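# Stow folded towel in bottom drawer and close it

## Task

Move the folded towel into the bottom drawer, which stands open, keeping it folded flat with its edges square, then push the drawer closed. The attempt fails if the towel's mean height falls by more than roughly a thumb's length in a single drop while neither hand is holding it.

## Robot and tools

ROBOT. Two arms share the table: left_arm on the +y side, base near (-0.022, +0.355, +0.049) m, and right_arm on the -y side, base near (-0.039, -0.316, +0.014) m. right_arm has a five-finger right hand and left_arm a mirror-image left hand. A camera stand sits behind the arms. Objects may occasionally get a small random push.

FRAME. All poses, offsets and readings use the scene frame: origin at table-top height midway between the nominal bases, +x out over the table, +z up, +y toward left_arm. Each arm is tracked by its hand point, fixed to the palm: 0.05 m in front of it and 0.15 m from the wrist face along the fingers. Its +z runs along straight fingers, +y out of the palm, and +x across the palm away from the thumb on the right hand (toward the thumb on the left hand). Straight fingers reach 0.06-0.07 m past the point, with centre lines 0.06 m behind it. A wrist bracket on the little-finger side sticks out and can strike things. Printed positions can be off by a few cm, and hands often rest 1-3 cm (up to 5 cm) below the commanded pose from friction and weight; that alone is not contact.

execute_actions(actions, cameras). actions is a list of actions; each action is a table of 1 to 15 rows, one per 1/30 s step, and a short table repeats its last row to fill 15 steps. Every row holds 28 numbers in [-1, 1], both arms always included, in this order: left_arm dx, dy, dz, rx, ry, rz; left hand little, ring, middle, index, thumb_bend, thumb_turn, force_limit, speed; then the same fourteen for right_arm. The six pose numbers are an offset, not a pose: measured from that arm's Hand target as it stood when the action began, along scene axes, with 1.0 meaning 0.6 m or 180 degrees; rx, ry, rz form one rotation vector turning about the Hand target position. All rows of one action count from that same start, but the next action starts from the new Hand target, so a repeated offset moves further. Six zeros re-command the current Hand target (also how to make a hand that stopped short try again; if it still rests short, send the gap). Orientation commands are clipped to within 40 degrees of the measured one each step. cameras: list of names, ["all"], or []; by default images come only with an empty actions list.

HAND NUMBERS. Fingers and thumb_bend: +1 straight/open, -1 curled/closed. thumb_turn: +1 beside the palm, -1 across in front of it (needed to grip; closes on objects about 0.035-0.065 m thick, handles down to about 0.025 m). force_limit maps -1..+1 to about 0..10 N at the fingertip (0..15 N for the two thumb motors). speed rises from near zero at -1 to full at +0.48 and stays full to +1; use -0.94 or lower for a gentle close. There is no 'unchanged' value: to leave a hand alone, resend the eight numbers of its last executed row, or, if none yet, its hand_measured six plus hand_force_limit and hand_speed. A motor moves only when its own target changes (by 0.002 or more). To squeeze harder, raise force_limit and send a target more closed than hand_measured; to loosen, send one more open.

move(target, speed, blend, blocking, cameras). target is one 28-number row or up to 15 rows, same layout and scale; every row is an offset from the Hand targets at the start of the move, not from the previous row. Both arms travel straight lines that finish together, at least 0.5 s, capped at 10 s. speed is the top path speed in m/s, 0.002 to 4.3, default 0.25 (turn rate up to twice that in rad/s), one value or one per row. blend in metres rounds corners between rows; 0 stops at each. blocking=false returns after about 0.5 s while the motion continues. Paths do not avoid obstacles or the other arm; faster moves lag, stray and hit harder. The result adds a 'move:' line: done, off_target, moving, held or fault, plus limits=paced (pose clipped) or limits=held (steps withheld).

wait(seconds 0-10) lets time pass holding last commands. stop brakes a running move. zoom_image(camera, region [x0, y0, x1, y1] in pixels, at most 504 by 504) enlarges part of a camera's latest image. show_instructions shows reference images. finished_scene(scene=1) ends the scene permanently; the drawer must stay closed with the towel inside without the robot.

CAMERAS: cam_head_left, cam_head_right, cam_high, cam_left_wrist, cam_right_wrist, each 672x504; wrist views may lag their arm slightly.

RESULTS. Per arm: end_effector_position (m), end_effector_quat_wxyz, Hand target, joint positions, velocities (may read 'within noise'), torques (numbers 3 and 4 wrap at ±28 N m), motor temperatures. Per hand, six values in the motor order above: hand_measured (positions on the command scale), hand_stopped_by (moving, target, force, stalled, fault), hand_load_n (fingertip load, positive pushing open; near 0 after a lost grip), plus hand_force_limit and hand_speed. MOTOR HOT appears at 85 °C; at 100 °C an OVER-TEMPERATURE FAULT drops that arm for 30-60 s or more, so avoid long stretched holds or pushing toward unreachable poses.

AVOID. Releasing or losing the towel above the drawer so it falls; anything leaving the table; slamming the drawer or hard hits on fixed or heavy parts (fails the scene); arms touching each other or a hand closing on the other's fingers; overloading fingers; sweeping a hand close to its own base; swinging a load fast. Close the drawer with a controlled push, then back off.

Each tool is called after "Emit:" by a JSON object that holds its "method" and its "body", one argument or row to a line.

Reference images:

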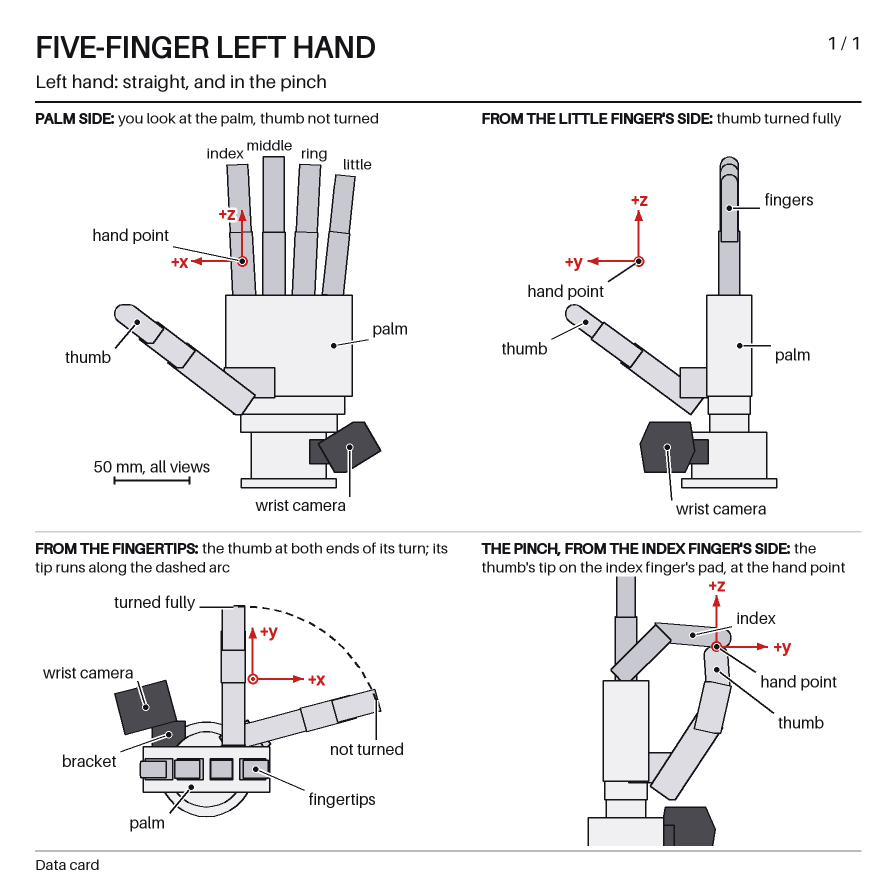

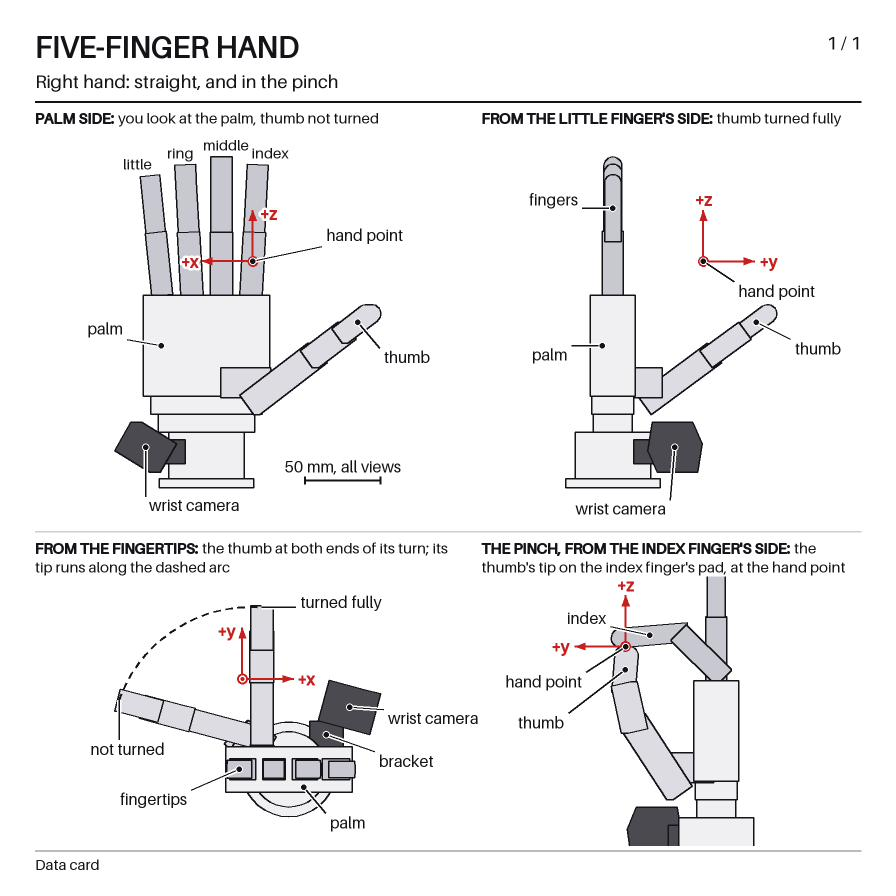

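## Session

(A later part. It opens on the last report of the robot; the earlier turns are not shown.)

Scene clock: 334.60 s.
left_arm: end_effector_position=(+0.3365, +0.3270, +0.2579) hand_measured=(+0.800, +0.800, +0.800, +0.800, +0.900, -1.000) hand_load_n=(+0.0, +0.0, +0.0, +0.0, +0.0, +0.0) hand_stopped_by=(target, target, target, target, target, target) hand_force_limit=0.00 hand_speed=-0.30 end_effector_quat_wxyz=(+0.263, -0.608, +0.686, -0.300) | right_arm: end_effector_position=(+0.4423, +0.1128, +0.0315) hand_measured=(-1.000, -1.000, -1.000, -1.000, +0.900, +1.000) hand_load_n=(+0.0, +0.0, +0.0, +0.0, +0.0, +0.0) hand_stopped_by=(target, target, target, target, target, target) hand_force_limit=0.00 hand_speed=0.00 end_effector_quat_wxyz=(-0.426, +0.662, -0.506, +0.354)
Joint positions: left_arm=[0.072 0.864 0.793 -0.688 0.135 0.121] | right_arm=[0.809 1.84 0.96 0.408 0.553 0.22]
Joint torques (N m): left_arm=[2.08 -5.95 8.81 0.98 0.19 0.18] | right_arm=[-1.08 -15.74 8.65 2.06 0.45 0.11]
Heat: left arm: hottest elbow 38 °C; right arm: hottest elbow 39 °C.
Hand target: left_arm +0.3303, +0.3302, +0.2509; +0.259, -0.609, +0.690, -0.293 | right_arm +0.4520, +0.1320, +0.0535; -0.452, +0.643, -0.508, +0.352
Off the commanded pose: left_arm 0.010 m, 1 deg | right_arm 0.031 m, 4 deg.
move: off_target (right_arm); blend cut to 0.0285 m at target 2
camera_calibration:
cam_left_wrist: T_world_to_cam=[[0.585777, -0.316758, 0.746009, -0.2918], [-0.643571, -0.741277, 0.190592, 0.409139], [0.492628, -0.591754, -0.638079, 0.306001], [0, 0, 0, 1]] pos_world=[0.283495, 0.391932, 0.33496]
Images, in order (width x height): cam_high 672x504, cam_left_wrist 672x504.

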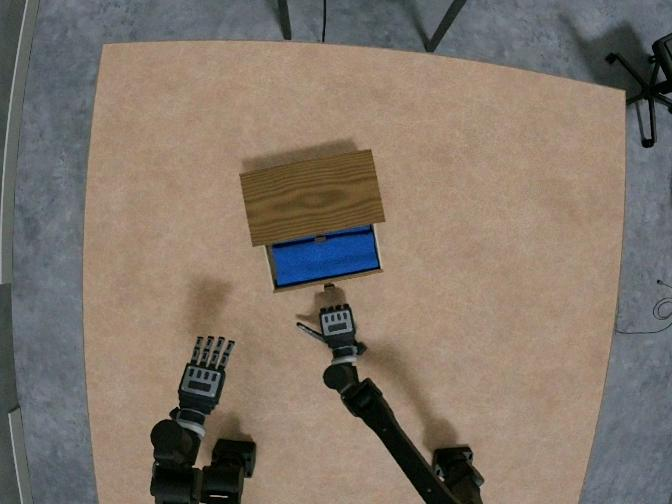

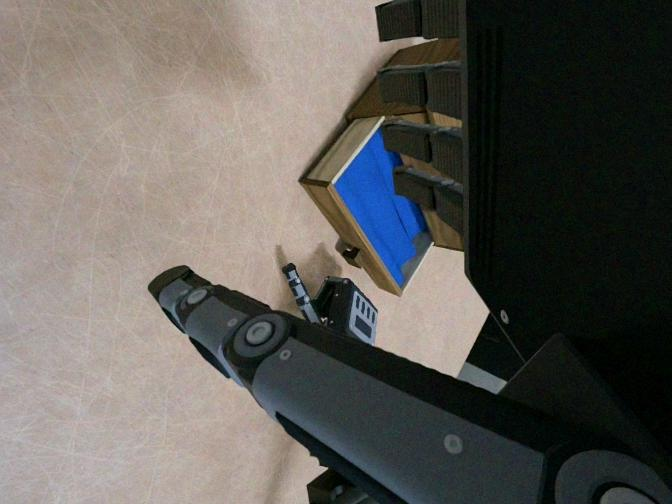

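Emit:
{"method": "move", "body": {
  "target": [0,0,0,0,0,0,0.8,0.8,0.8,0.8,0.9,-1,0,-0.3,0.105,0.02,0,0,0,0,-1,-1,-1,-1,0.9,1,0,0],
  "speed": 0.07,
  "cameras": ["cam_high","cam_head_left"]
}}

Emit:
{"method": "zoom_image", "body": {
  "camera": "cam_high",
  "region": [240, 205, 400, 365]
}}

Emit:
{"method": "zoom_image", "body": {
  "camera": "cam_head_left",
  "region": [190, 180, 340, 330]
}}

Scene clock: 336.53 s.
left_arm: end_effector_position=(+0.3365, +0.3270, +0.2579) hand_measured=(+0.800, +0.800, +0.800, +0.800, +0.900, -1.000) hand_load_n=(+0.0, +0.0, +0.0, +0.0, +0.0, +0.0) hand_stopped_by=(target, target, target, target, target, target) hand_force_limit=0.00 hand_speed=-0.30 end_effector_quat_wxyz=(+0.263, -0.608, +0.686, -0.300) | right_arm: end_effector_position=(+0.4805, +0.1347, +0.0372) hand_measured=(-1.000, -1.000, -1.000, -1.000, +0.900, +1.000) hand_load_n=(+0.0, -3.0, -0.5, +0.5, +0.0, +0.0) hand_stopped_by=(target, target, target, target, target, target) hand_force_limit=0.00 hand_speed=0.00 end_effector_quat_wxyz=(-0.438, +0.659, -0.507, +0.343)
Joint positions: left_arm=[0.072 0.864 0.793 -0.688 0.135 0.121] | right_arm=[0.775 1.904 1.079 0.377 0.5 0.218]
Joint torques (N m): left_arm=[2.08 -5.95 8.81 0.98 0.18 0.19] | right_arm=[-3.6 -14.68 12.11 1.5 -0.03 -0.21]
Heat: left arm: hottest elbow 38 °C; right arm: hottest elbow 39 °C.
Hand target: left_arm +0.3303, +0.3302, +0.2509; +0.259, -0.609, +0.690, -0.293 | right_arm +0.5149, +0.1441, +0.0534; -0.452, +0.643, -0.508, +0.352
Off the commanded pose: left_arm 0.010 m, 1 deg | right_arm 0.039 m, 3 deg.
move: off_target (right_arm)
Images, in order (width x height): cam_head_left 672x504, cam_high 672x504.

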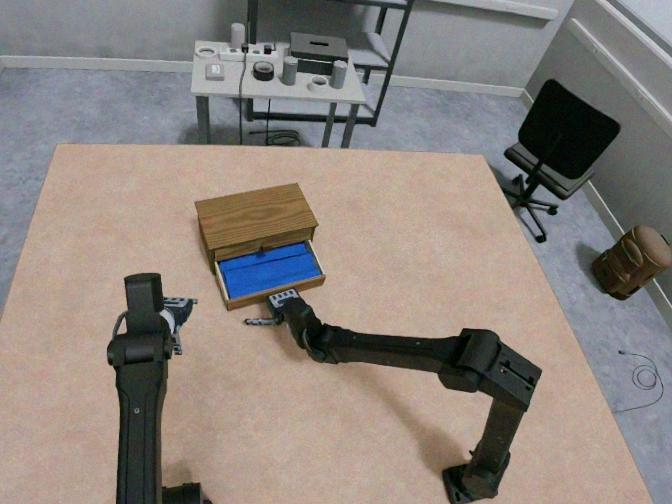

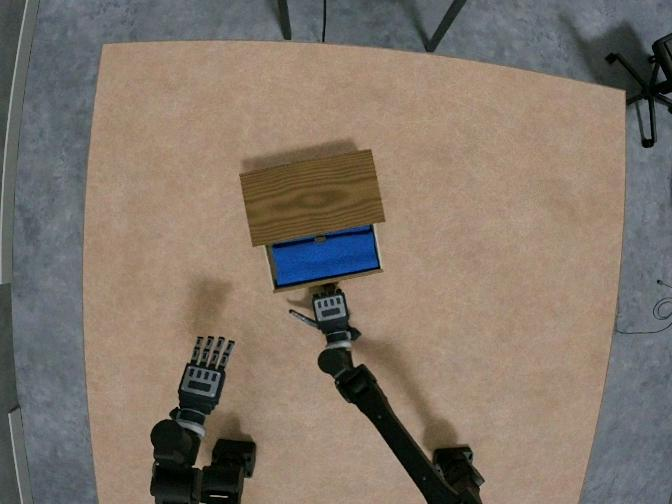

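Scaled by 3.150 from the camera's 672x504 image, which has a finer 960x720 frame.

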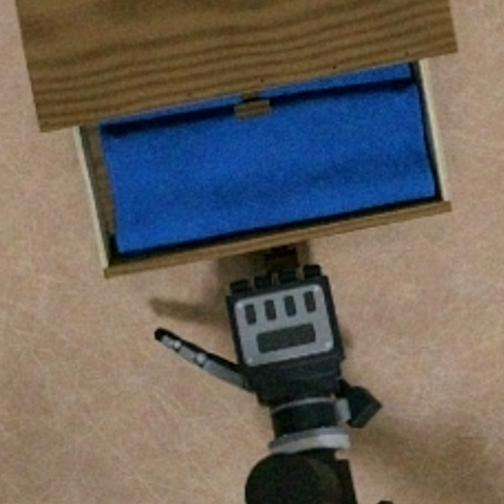

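Scaled by 3.360 from the camera's 672x504 image, which has a finer 960x720 frame.

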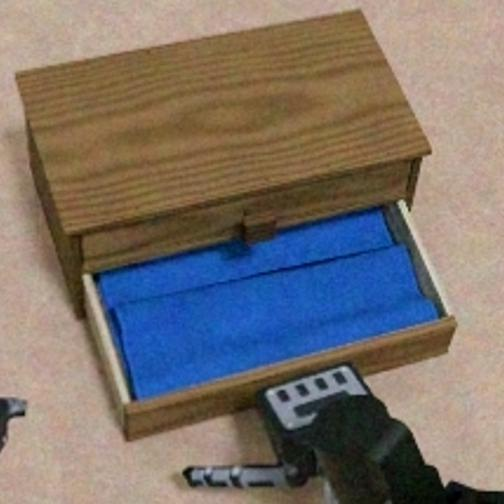

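Emit:
{"method": "move", "body": {
  "target": [0,0,0,0,0,0,0.8,0.8,0.8,0.8,0.9,-1,0,-0.3,0.0324,0.008,-0.008,0,0,0,-1,-1,-1,-1,0.9,1,0,0],
  "speed": 0.05,
  "cameras": ["cam_high"]
}}

Emit:
{"method": "zoom_image", "body": {
  "camera": "cam_high",
  "region": [240, 205, 400, 365]
}}

Scene clock: 337.60 s.
left_arm: end_effector_position=(+0.3365, +0.3270, +0.2579) hand_measured=(+0.800, +0.800, +0.800, +0.800, +0.900, -1.000) hand_load_n=(+0.0, +0.0, +0.0, +0.0, +0.0, +0.0) hand_stopped_by=(target, target, target, target, target, target) hand_force_limit=0.00 hand_speed=-0.30 end_effector_quat_wxyz=(+0.263, -0.608, +0.686, -0.300) | right_arm: end_effector_position=(+0.4798, +0.1365, +0.0336) hand_measured=(-1.000, -1.000, -1.000, -1.000, +0.900, +1.000) hand_load_n=(+0.5, -5.5, -0.5, +0.0, +0.0, +0.0) hand_stopped_by=(target, target, target, target, target, target) hand_force_limit=0.00 hand_speed=0.00 end_effector_quat_wxyz=(-0.433, +0.667, -0.501, +0.340)
Joint positions: left_arm=[0.072 0.864 0.793 -0.688 0.135 0.121] | right_arm=[0.775 1.91 1.087 0.361 0.488 0.207]
Joint torques (N m): left_arm=[2.14 -5.95 8.81 0.98 0.19 0.18] | right_arm=[-4.89 -12.75 14.65 1.92 -0.22 -0.19]
Heat: left arm: hottest elbow 38 °C; right arm: hottest elbow 40 °C.
Hand target: left_arm +0.3303, +0.3302, +0.2509; +0.259, -0.609, +0.690, -0.293 | right_arm +0.5343, +0.1489, +0.0486; -0.452, +0.643, -0.508, +0.352
Off the commanded pose: left_arm 0.010 m, 1 deg | right_arm 0.058 m, 4 deg.
move: off_target (right_arm)
Images, in order (width x height): cam_high 672x504.

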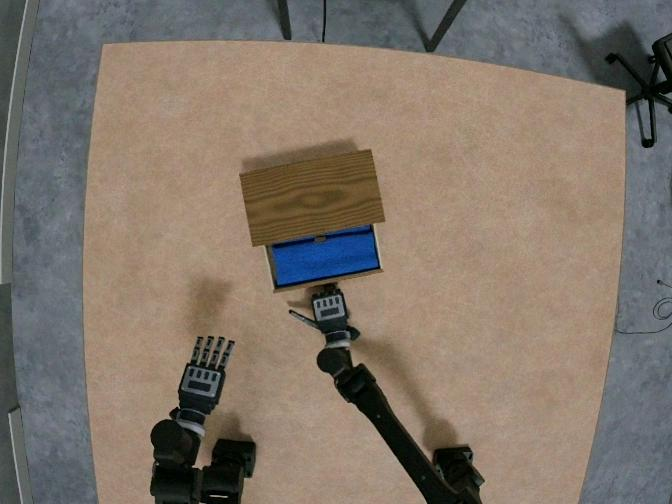

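Scaled by 3.150 from the camera's 672x504 image, which has a finer 960x720 frame.

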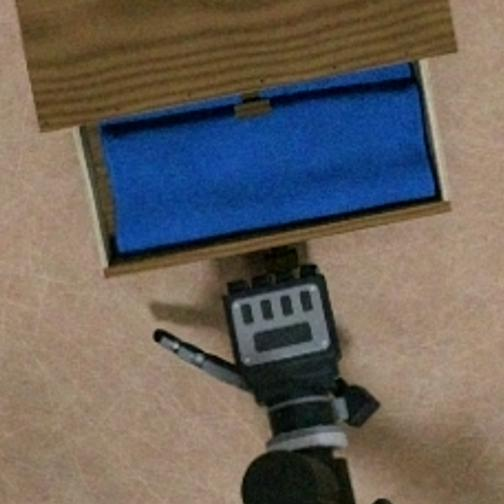

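Emit:
{"method": "move", "body": {
  "target": [0,0,0,0,0,0,0.8,0.8,0.8,0.8,0.9,-1,0,-0.3,0.0243,0.006,-0.005,0,0,0,-1,-1,-1,-1,0.9,1,0,0],
  "speed": 0.05,
  "cameras": ["cam_high"]
}}

Emit:
{"method": "zoom_image", "body": {
  "camera": "cam_high",
  "region": [240, 205, 400, 365]
}}

Scene clock: 341.80 s.
left_arm: end_effector_position=(+0.3365, +0.3270, +0.2579) hand_measured=(+0.800, +0.800, +0.800, +0.800, +0.900, -1.000) hand_load_n=(+0.0, +0.0, +0.0, +0.0, +0.0, +0.0) hand_stopped_by=(target, target, target, target, target, target) hand_force_limit=0.00 hand_speed=-0.30 end_effector_quat_wxyz=(+0.263, -0.608, +0.686, -0.300) | right_arm: end_effector_position=(+0.4905, +0.1463, +0.0340) hand_measured=(-1.000, -1.000, -1.000, -1.000, +0.900, +1.000) hand_load_n=(+0.0, -5.5, +0.0, +0.0, +0.0, +0.0) hand_stopped_by=(target, target, target, target, target, target) hand_force_limit=0.00 hand_speed=0.00 end_effector_quat_wxyz=(-0.436, +0.668, -0.498, +0.341)
Joint positions: left_arm=[0.072 0.864 0.793 -0.688 0.135 0.121] | right_arm=[0.773 1.937 1.13 0.354 0.482 0.199]
Joint torques (N m): left_arm=[2.14 -5.95 8.81 0.96 0.18 0.18] | right_arm=[-5.66 -13.1 14.61 1.87 -0.47 -0.16]
Heat: left arm: hottest elbow 38 °C; right arm: hottest elbow 40 °C.
Hand target: left_arm +0.3303, +0.3302, +0.2509; +0.259, -0.609, +0.690, -0.293 | right_arm +0.5490, +0.1523, +0.0457; -0.452, +0.643, -0.508, +0.352
Off the commanded pose: left_arm 0.010 m, 1 deg | right_arm 0.060 m, 4 deg.
move: off_target (right_arm)
Images, in order (width x height): cam_high 672x504.

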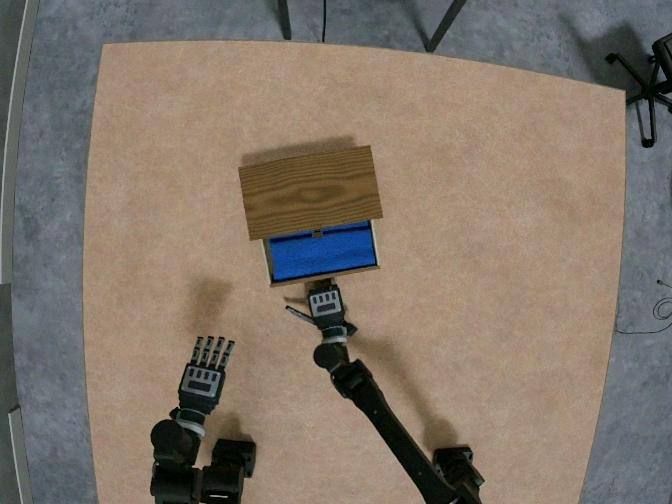

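Scaled by 3.150 from the camera's 672x504 image, which has a finer 960x720 frame.

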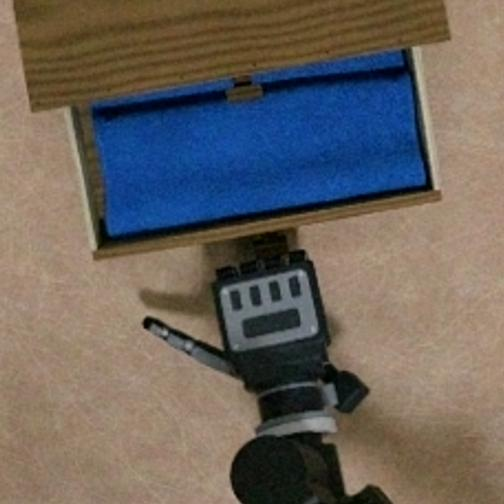

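Emit:
{"method": "move", "body": {
  "target": [0,0,0,0,0,0,0.8,0.8,0.8,0.8,0.9,-1,0,-0.3,-0.15,-0.037,0.01,0,0,0,-1,-1,-1,-1,0.9,1,0,0],
  "speed": 0.12,
  "cameras": ["cam_high", "cam_head_left", "cam_head_right"]
}}

Scene clock: 344.87 s.
left_arm: end_effector_position=(+0.3365, +0.3270, +0.2579) hand_measured=(+0.800, +0.800, +0.800, +0.800, +0.900, -1.000) hand_load_n=(+0.0, +0.0, +0.0, +0.0, +0.0, +0.0) hand_stopped_by=(target, target, target, target, target, target) hand_force_limit=0.00 hand_speed=-0.30 end_effector_quat_wxyz=(+0.263, -0.608, +0.686, -0.300) | right_arm: end_effector_position=(+0.4601, +0.1201, +0.0354) hand_measured=(-1.000, -1.000, -1.000, -1.000, +0.900, +1.000) hand_load_n=(+0.0, +0.0, +0.0, +0.0, +0.0, +0.0) hand_stopped_by=(target, target, target, target, target, target) hand_force_limit=0.00 hand_speed=0.00 end_effector_quat_wxyz=(-0.433, +0.656, -0.506, +0.355)
Joint positions: left_arm=[0.072 0.864 0.793 -0.688 0.135 0.121] | right_arm=[0.794 1.867 1.004 0.413 0.541 0.214]
Joint torques (N m): left_arm=[2.14 -5.95 8.81 0.98 0.18 0.18] | right_arm=[-0.97 -17.2 6.26 2.02 0.43 0.11]
Heat: left arm: hottest elbow 38 °C; right arm: hottest elbow 41 °C.
Hand target: left_arm +0.3303, +0.3302, +0.2509; +0.259, -0.609, +0.690, -0.293 | right_arm +0.4590, +0.1302, +0.0517; -0.452, +0.643, -0.508, +0.352
Off the commanded pose: left_arm 0.010 m, 1 deg | right_arm 0.019 m, 3 deg.
move: off_target (right_arm)
Images, in order (width x height): cam_head_left 672x504, cam_head_right 672x504, cam_high 672x504.

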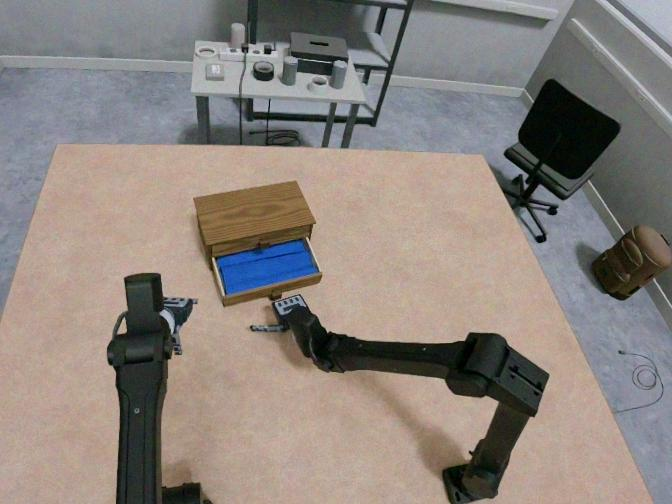

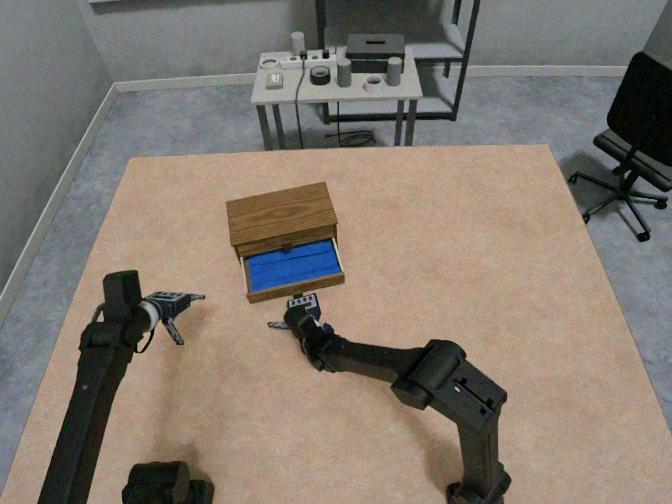

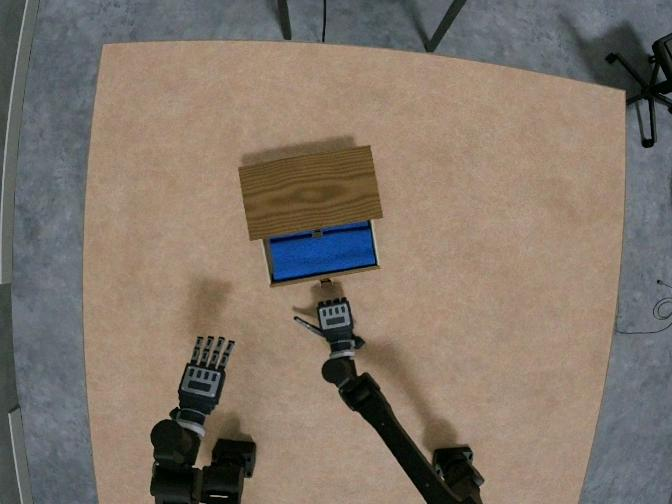

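Emit:
{"method": "zoom_image", "body": {
  "camera": "cam_high",
  "region": [225, 130, 405, 310]
}}

Scaled by 2.800 from the camera's 672x504 image, which has a finer 960x720 frame.

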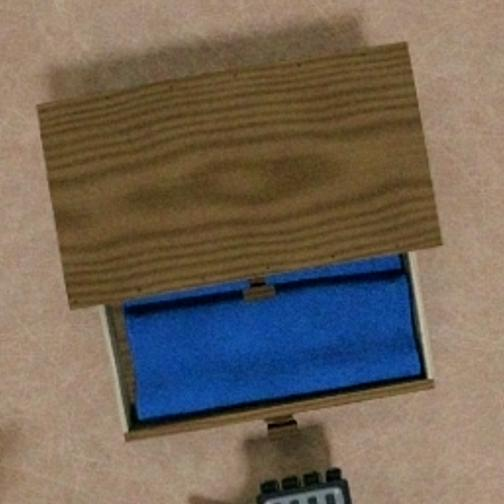

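Emit:
{"method": "zoom_image", "body": {
  "camera": "cam_high",
  "region": [150, 300, 270, 420]
}}

Emit:
{"method": "zoom_image", "body": {
  "camera": "cam_head_left",
  "region": [180, 170, 340, 320]
}}

Emit:
{"method": "zoom_image", "body": {
  "camera": "cam_head_right",
  "region": [210, 170, 360, 320]
}}

Scaled by 4.200 from the camera's 672x504 image, which has a finer 960x720 frame.

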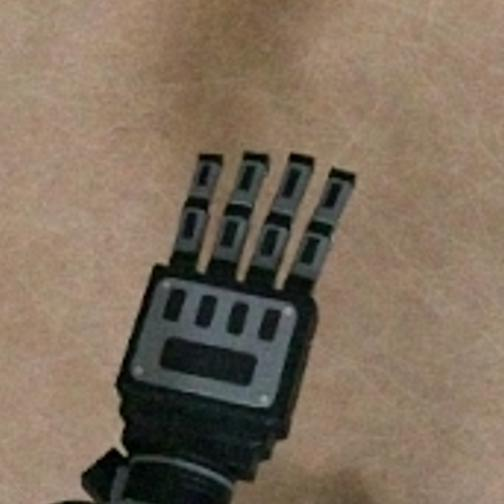

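Scaled by 3.150 from the camera's 672x504 image, which has a finer 960x720 frame.

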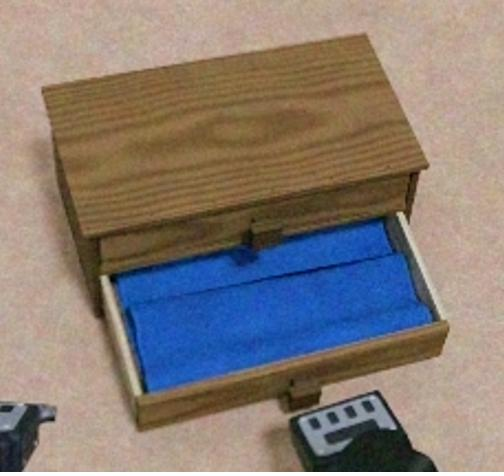

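Scaled by 3.360 from the camera's 672x504 image, which has a finer 960x720 frame.

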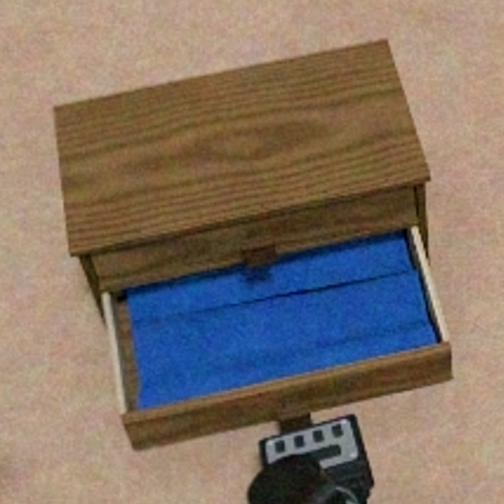

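Emit:
{"method": "move", "body": {
  "target": [
    [0.4495,-0.1337,0.0818,0.0039,-0.0778,0.1123,0.9,0.9,0.9,0.9,-0.2,1,0,0.2,0,0,0,0,0,0,-1,-1,-1,-1,0.9,1,0,0]
  ],
  "speed": 0.22,
  "cameras": ["cam_high", "cam_head_left"]
}}

Scene clock: 357.20 s.
left_arm: end_effector_position=(+0.5773, +0.2596, +0.2715) hand_measured=(+0.900, +0.900, +0.900, +0.900, -0.200, +1.000) hand_load_n=(-0.5, +0.0, +0.0, +0.0, +0.0, +0.0) hand_stopped_by=(target, target, target, target, target, target) hand_force_limit=0.00 hand_speed=0.20 end_effector_quat_wxyz=(-0.383, +0.683, -0.553, +0.285) | right_arm: end_effector_position=(+0.4601, +0.1201, +0.0355) hand_measured=(-1.000, -1.000, -1.000, -1.000, +0.900, +1.000) hand_load_n=(+0.0, +0.0, +0.0, +0.0, +0.0, +0.0) hand_stopped_by=(target, target, target, target, target, target) hand_force_limit=0.00 hand_speed=0.00 end_effector_quat_wxyz=(-0.433, +0.656, -0.506, +0.355)
Joint positions: left_arm=[-0.199 1.458 1.216 -0.386 -0.383 -0.224] | right_arm=[0.794 1.867 1.004 0.413 0.541 0.214]
Joint torques (N m): left_arm=[0.79 -13.51 14.95 2.04 -0.24 -0.07] | right_arm=[-0.91 -17.2 6.26 2.02 0.44 0.11]
Heat: left arm: hottest elbow 38 °C; right arm: hottest elbow 40 °C.
Hand target: left_arm +0.5999, +0.2498, +0.3000; -0.392, +0.679, -0.538, +0.311 | right_arm +0.4590, +0.1302, +0.0517; -0.452, +0.643, -0.508, +0.352
Off the commanded pose: left_arm 0.038 m, 4 deg | right_arm 0.019 m, 3 deg.
move: off_target (left_arm, right_arm)
Images, in order (width x height): cam_head_left 672x504, cam_high 672x504.

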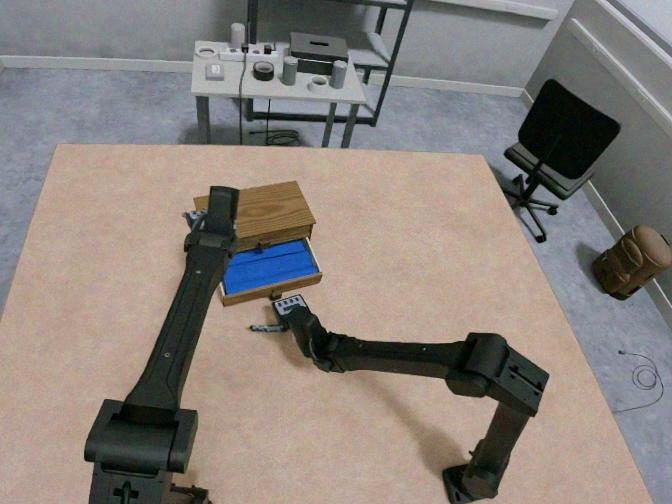

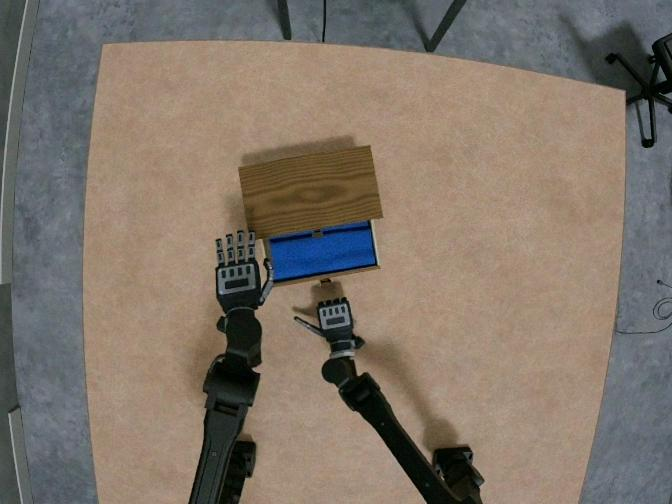

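Emit:
{"method": "zoom_image", "body": {
  "camera": "cam_high",
  "region": [190, 210, 300, 320]
}}

Scaled by 4.582 from the camera's 672x504 image, which has a finer 960x720 frame.

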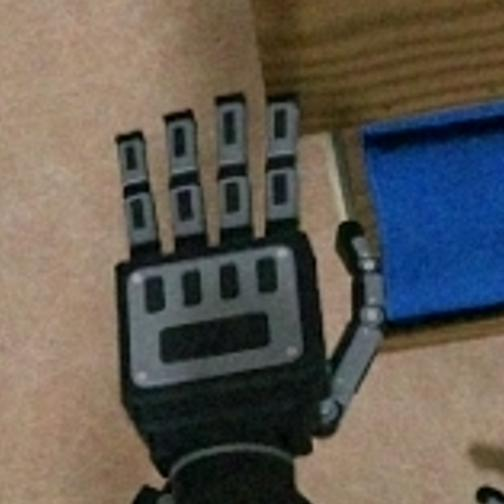

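Emit:
{"method": "move", "body": {
  "target": [0.3668,-0.108,-0.0167,0,0,0,0.9,0.9,0.9,0.9,-0.2,1,0,0.2,0,0,0,0,0,0,-1,-1,-1,-1,0.9,1,0,0],
  "speed": 0.18,
  "cameras": ["cam_high", "cam_head_left"]
}}

Scene clock: 363.00 s.
left_arm: end_effector_position=(+0.8077, +0.1961, +0.2718) hand_measured=(+0.900, +0.900, +0.900, +0.900, -0.200, +1.000) hand_load_n=(+0.0, +0.0, +0.0, +0.0, +0.0, +0.0) hand_stopped_by=(target, target, target, target, target, target) hand_force_limit=0.00 hand_speed=0.20 end_effector_quat_wxyz=(-0.389, +0.681, -0.546, +0.295) | right_arm: end_effector_position=(+0.4601, +0.1201, +0.0355) hand_measured=(-1.000, -1.000, -1.000, -1.000, +0.900, +1.000) hand_load_n=(+0.0, +0.0, +0.0, +0.0, +0.0, +0.0) hand_stopped_by=(target, target, target, target, target, target) hand_force_limit=0.00 hand_speed=0.00 end_effector_quat_wxyz=(-0.433, +0.656, -0.506, +0.355)
Joint positions: left_arm=[-0.219 2.092 2.075 -0.589 -0.402 -0.237] | right_arm=[0.794 1.867 1.004 0.413 0.541 0.214]
Joint torques (N m): left_arm=[0.67 -22.89 15.43 0.98 -0.25 -0.09] | right_arm=[-0.91 -17.2 6.24 2 0.44 0.11]
Heat: left arm: hottest elbow 40 °C; right arm: hottest elbow 39 °C.
Hand target: left_arm +0.8201, +0.1850, +0.2898; -0.392, +0.679, -0.538, +0.311 | right_arm +0.4590, +0.1302, +0.0517; -0.452, +0.643, -0.508, +0.352
Off the commanded pose: left_arm 0.025 m, 2 deg | right_arm 0.019 m, 3 deg.
move: off_target (left_arm, right_arm)
Images, in order (width x height): cam_head_left 672x504, cam_high 672x504.

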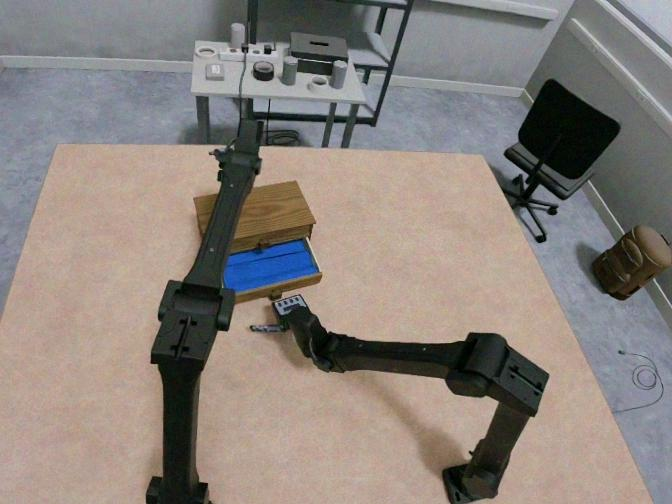

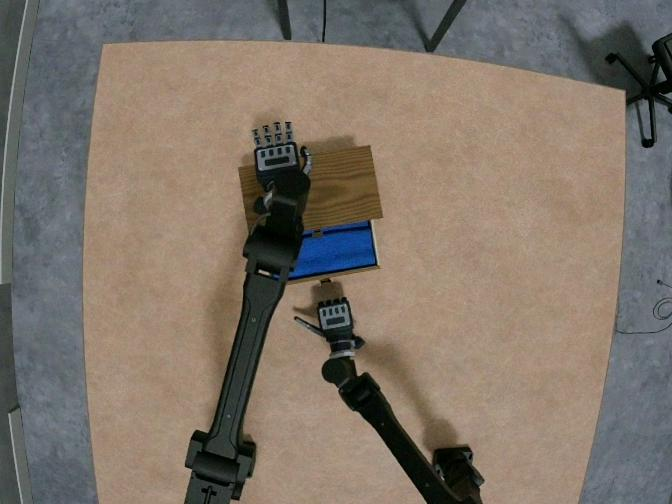

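Emit:
{"method": "zoom_image", "body": {
  "camera": "cam_high",
  "region": [225, 110, 395, 280]
}}

Scaled by 2.965 from the camera's 672x504 image, which has a finer 960x720 frame.

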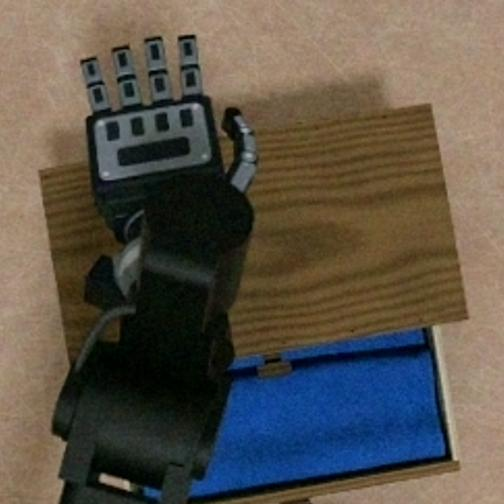

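Emit:
{"method": "move", "body": {
  "target": [0.07,-0.04,-0.0867,0,0,0,0.9,0.9,0.9,0.9,-0.2,1,0,0.2,0,0,0,0,0,0,-1,-1,-1,-1,0.9,1,0,0],
  "speed": 0.1,
  "cameras": ["cam_high", "cam_head_left", "cam_head_right", "cam_left_wrist", "cam_right_wrist"]
}}

Scene clock: 365.73 s.
left_arm: end_effector_position=(+0.8494, +0.1723, +0.2197) hand_measured=(+0.900, +0.900, +0.900, +0.900, -0.200, +1.000) hand_load_n=(+0.0, +0.0, +0.0, +0.0, +0.0, +0.0) hand_stopped_by=(target, target, target, target, target, target) hand_force_limit=0.00 hand_speed=0.20 end_effector_quat_wxyz=(-0.388, +0.681, -0.548, +0.293) | right_arm: end_effector_position=(+0.4601, +0.1201, +0.0355) hand_measured=(-1.000, -1.000, -1.000, -1.000, +0.900, +1.000) hand_load_n=(+0.0, +0.0, +0.0, +0.0, +0.0, +0.0) hand_stopped_by=(target, target, target, target, target, target) hand_force_limit=0.00 hand_speed=0.00 end_effector_quat_wxyz=(-0.433, +0.656, -0.506, +0.355)
Joint positions: left_arm=[-0.236 2.267 2.241 -0.589 -0.416 -0.247] | right_arm=[0.794 1.867 1.004 0.413 0.541 0.214]
Joint torques (N m): left_arm=[0.79 -25.11 15.46 1.28 -0.25 -0.08] | right_arm=[-0.91 -17.2 6.26 2.02 0.44 0.11]
Heat: left arm: hottest elbow 41 °C; right arm: hottest elbow 39 °C.
Hand target: left_arm +0.8621, +0.1612, +0.2380; -0.392, +0.679, -0.538, +0.311 | right_arm +0.4590, +0.1302, +0.0517; -0.452, +0.643, -0.508, +0.352
Off the commanded pose: left_arm 0.025 m, 2 deg | right_arm 0.019 m, 3 deg.
move: off_target (left_arm, right_arm)
camera_calibration:
cam_left_wrist: T_world_to_cam=[[0.514328, -0.155276, 0.843419, -0.601258], [-0.372752, -0.926191, 0.0567948, 0.462998], [0.772349, -0.343597, -0.534246, -0.3658], [0, 0, 0, 1]] pos_world=[0.764352, 0.209776, 0.285389]
cam_right_wrist: T_world_to_cam=[[-0.276649, -0.399447, -0.874018, 0.203224], [-0.761492, 0.645908, -0.054164, 0.274174], [0.586171, 0.650573, -0.482865, -0.21435], [0, 0, 0, 1]] pos_world=[0.390648, 0.0435365, 0.0889696]

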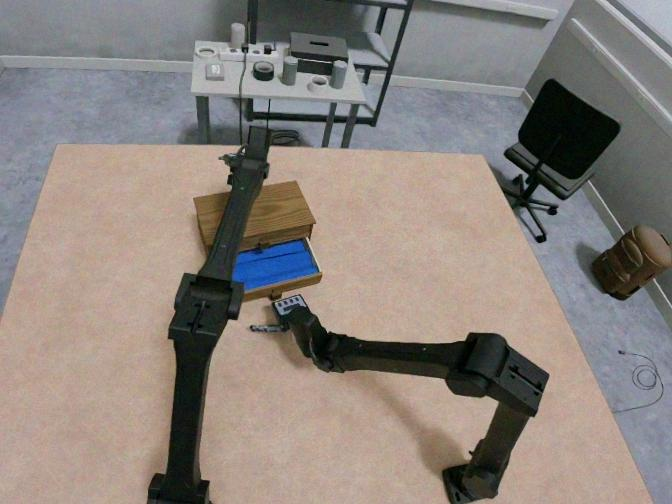

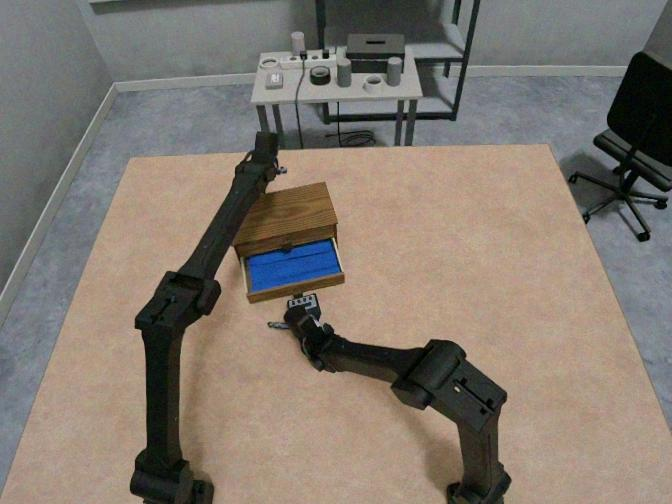

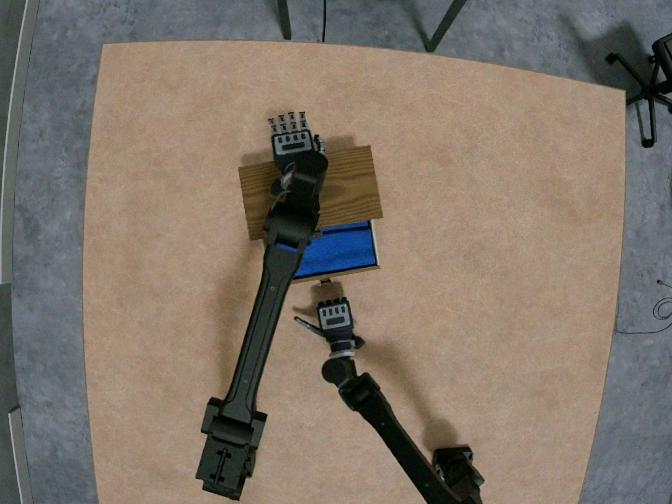

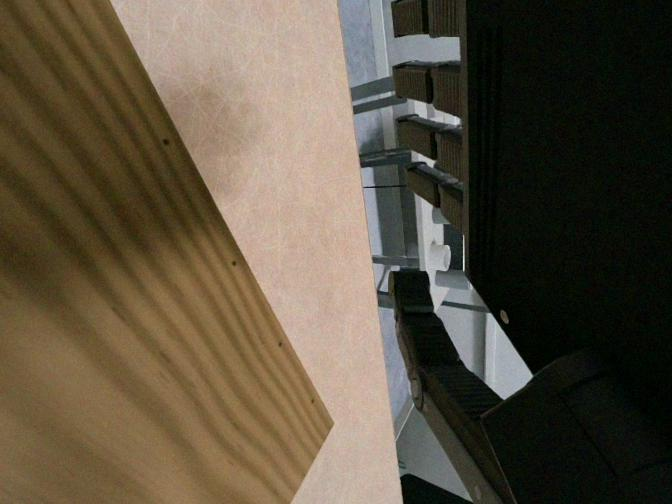

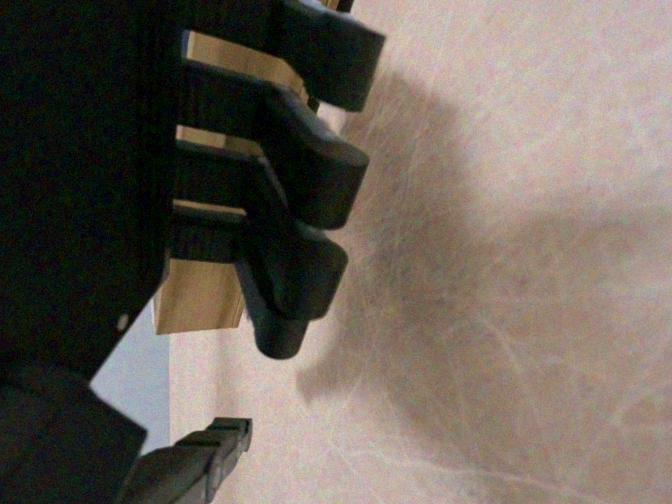

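Emit:
{"method": "zoom_image", "body": {
  "camera": "cam_high",
  "region": [235, 90, 395, 250]
}}

Emit:
{"method": "zoom_image", "body": {
  "camera": "cam_head_right",
  "region": [210, 120, 360, 270]
}}

Scaled by 3.150 from the camera's 672x504 image, which has a finer 960x720 frame.

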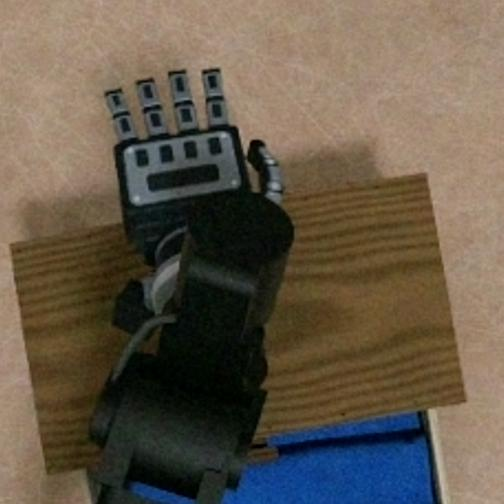

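Scaled by 3.360 from the camera's 672x504 image, which has a finer 960x720 frame.

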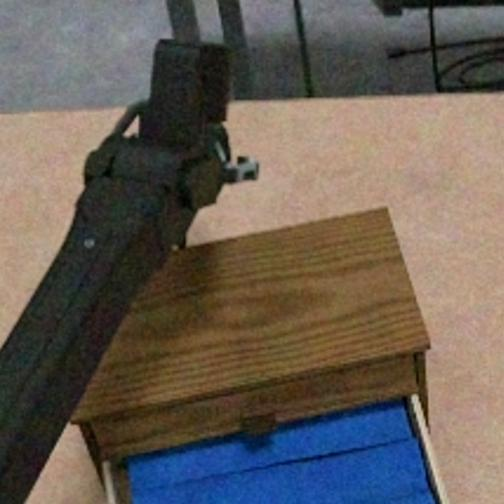

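Emit:
{"method": "move", "body": {
  "target": [-0.003,0,-0.055,0,0,0,0.9,0.9,0.9,0.9,-0.2,1,0,0.2,0,0,0,0,0,0,-1,-1,-1,-1,0.9,1,0,0],
  "speed": 0.08,
  "cameras": ["cam_high", "cam_left_wrist"]
}}

Scene clock: 369.87 s.
left_arm: end_effector_position=(+0.8596, +0.1696, +0.2270) hand_measured=(+0.900, +0.900, +0.900, +0.900, -0.200, +1.000) hand_load_n=(+0.0, -0.5, +0.0, +0.0, +0.0, +0.0) hand_stopped_by=(target, target, target, target, target, target) hand_force_limit=0.00 hand_speed=0.20 end_effector_quat_wxyz=(-0.398, +0.676, -0.536, +0.313) | right_arm: end_effector_position=(+0.4601, +0.1201, +0.0355) hand_measured=(-1.000, -1.000, -1.000, -1.000, +0.900, +1.000) hand_load_n=(+0.0, +0.0, +0.0, +0.0, +0.0, -0.5) hand_stopped_by=(target, target, target, target, target, target) hand_force_limit=0.00 hand_speed=0.00 end_effector_quat_wxyz=(-0.433, +0.656, -0.506, +0.355)
Joint positions: left_arm=[-0.237 2.269 2.236 -0.53 -0.417 -0.248] | right_arm=[0.794 1.867 1.004 0.413 0.541 0.214]
Joint torques (N m): left_arm=[0.73 -25.41 9.06 2.3 -0.24 -0.08] | right_arm=[-0.91 -17.2 6.26 2 0.44 0.11]
Heat: left arm: hottest elbow 42 °C; right arm: hottest elbow 39 °C.
Hand target: left_arm +0.8603, +0.1613, +0.2050; -0.392, +0.679, -0.537, +0.311 | right_arm +0.4590, +0.1302, +0.0517; -0.452, +0.643, -0.508, +0.352
Off the commanded pose: left_arm 0.024 m, 1 deg | right_arm 0.019 m, 3 deg.
move: off_target (left_arm, right_arm)
camera_calibration:
cam_left_wrist: T_world_to_cam=[[0.470467, -0.143645, 0.870647, -0.583575], [-0.374585, -0.925862, 0.0496576, 0.466984], [0.798966, -0.349494, -0.489395, -0.402765], [0, 0, 0, 1]] pos_world=[0.771273, 0.207771, 0.287787]
Images, in order (width x height): cam_high 672x504, cam_left_wrist 672x504.

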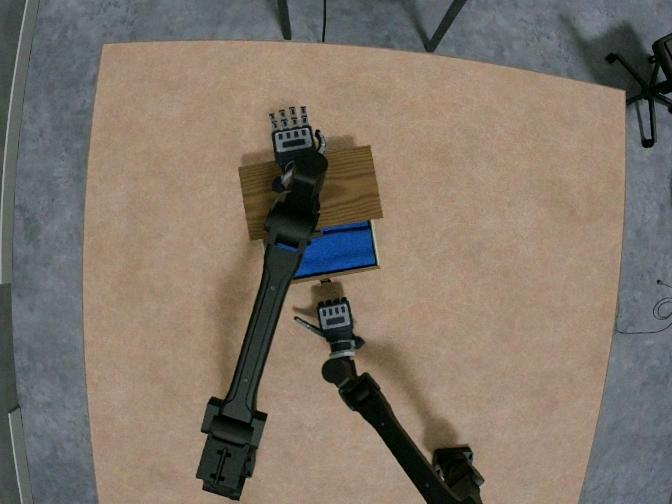

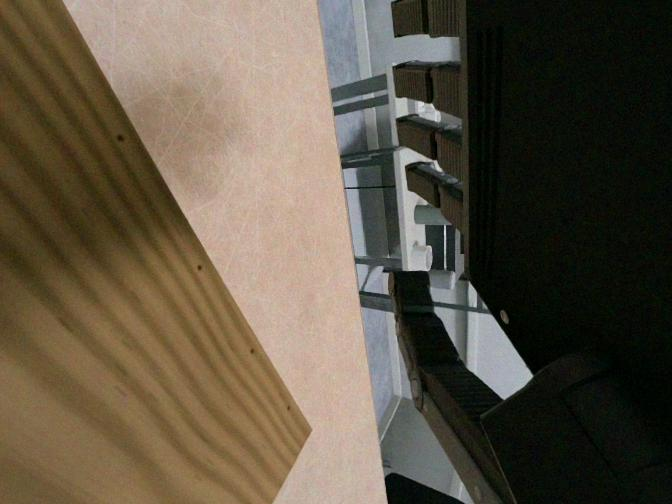

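Emit:
{"method": "move", "body": {
  "target": [-0.01,0,-0.03,0,0,0,0.9,0.9,0.9,0.9,-0.2,1,0,0.2,0,0,0,0,0,0,-1,-1,-1,-1,0.9,1,0,0],
  "speed": 0.08,
  "cameras": ["cam_left_wrist"]
}}

Scene clock: 371.13 s.
left_arm: end_effector_position=(+0.8553, +0.1706, +0.1975) hand_measured=(+0.900, +0.900, +0.900, +0.900, -0.200, +1.000) hand_load_n=(+0.0, +0.0, +0.0, +0.0, +0.0, +0.0) hand_stopped_by=(target, target, target, target, target, target) hand_force_limit=0.00 hand_speed=0.20 end_effector_quat_wxyz=(-0.395, +0.678, -0.538, +0.308) | right_arm: end_effector_position=(+0.4601, +0.1201, +0.0355) hand_measured=(-1.000, -1.000, -1.000, -1.000, +0.900, +1.000) hand_load_n=(+0.0, +0.0, +0.0, +0.0, +0.0, +0.0) hand_stopped_by=(target, target, target, target, target, target) hand_force_limit=0.00 hand_speed=0.00 end_effector_quat_wxyz=(-0.433, +0.656, -0.506, +0.355)
Joint positions: left_arm=[-0.237 2.269 2.166 -0.473 -0.419 -0.249] | right_arm=[0.794 1.867 1.004 0.413 0.541 0.214]
Joint torques (N m): left_arm=[0.62 -26.4 8.95 2.32 -0.25 -0.08] | right_arm=[-0.91 -17.26 6.26 2.02 0.44 0.11]
Heat: left arm: hottest elbow 42 °C; right arm: hottest elbow 39 °C.
Hand target: left_arm +0.8543, +0.1611, +0.1872; -0.392, +0.679, -0.538, +0.311 | right_arm +0.4590, +0.1302, +0.0517; -0.452, +0.643, -0.508, +0.352
Off the commanded pose: left_arm 0.014 m, 1 deg | right_arm 0.019 m, 3 deg.
move: off_target (left_arm, right_arm)
camera_calibration:
cam_left_wrist: T_world_to_cam=[[0.481881, -0.145687, 0.86404, -0.563761], [-0.372542, -0.926583, 0.0515374, 0.465782], [0.793097, -0.346726, -0.500778, -0.406606], [0, 0, 0, 1]] pos_world=[0.767667, 0.208472, 0.259488]
Images, in order (width x height): cam_left_wrist 672x504.

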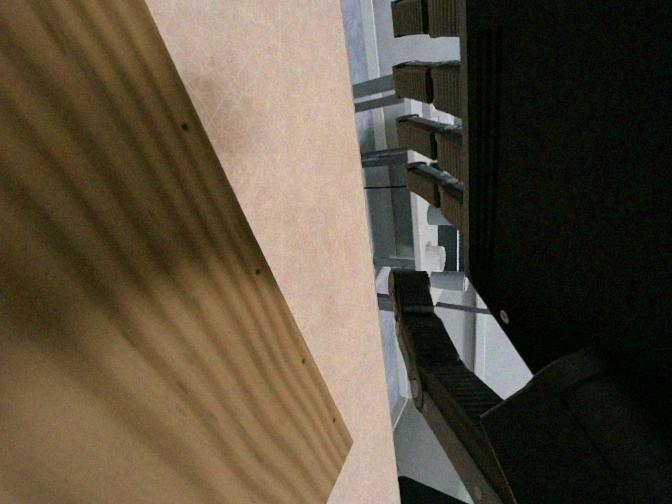

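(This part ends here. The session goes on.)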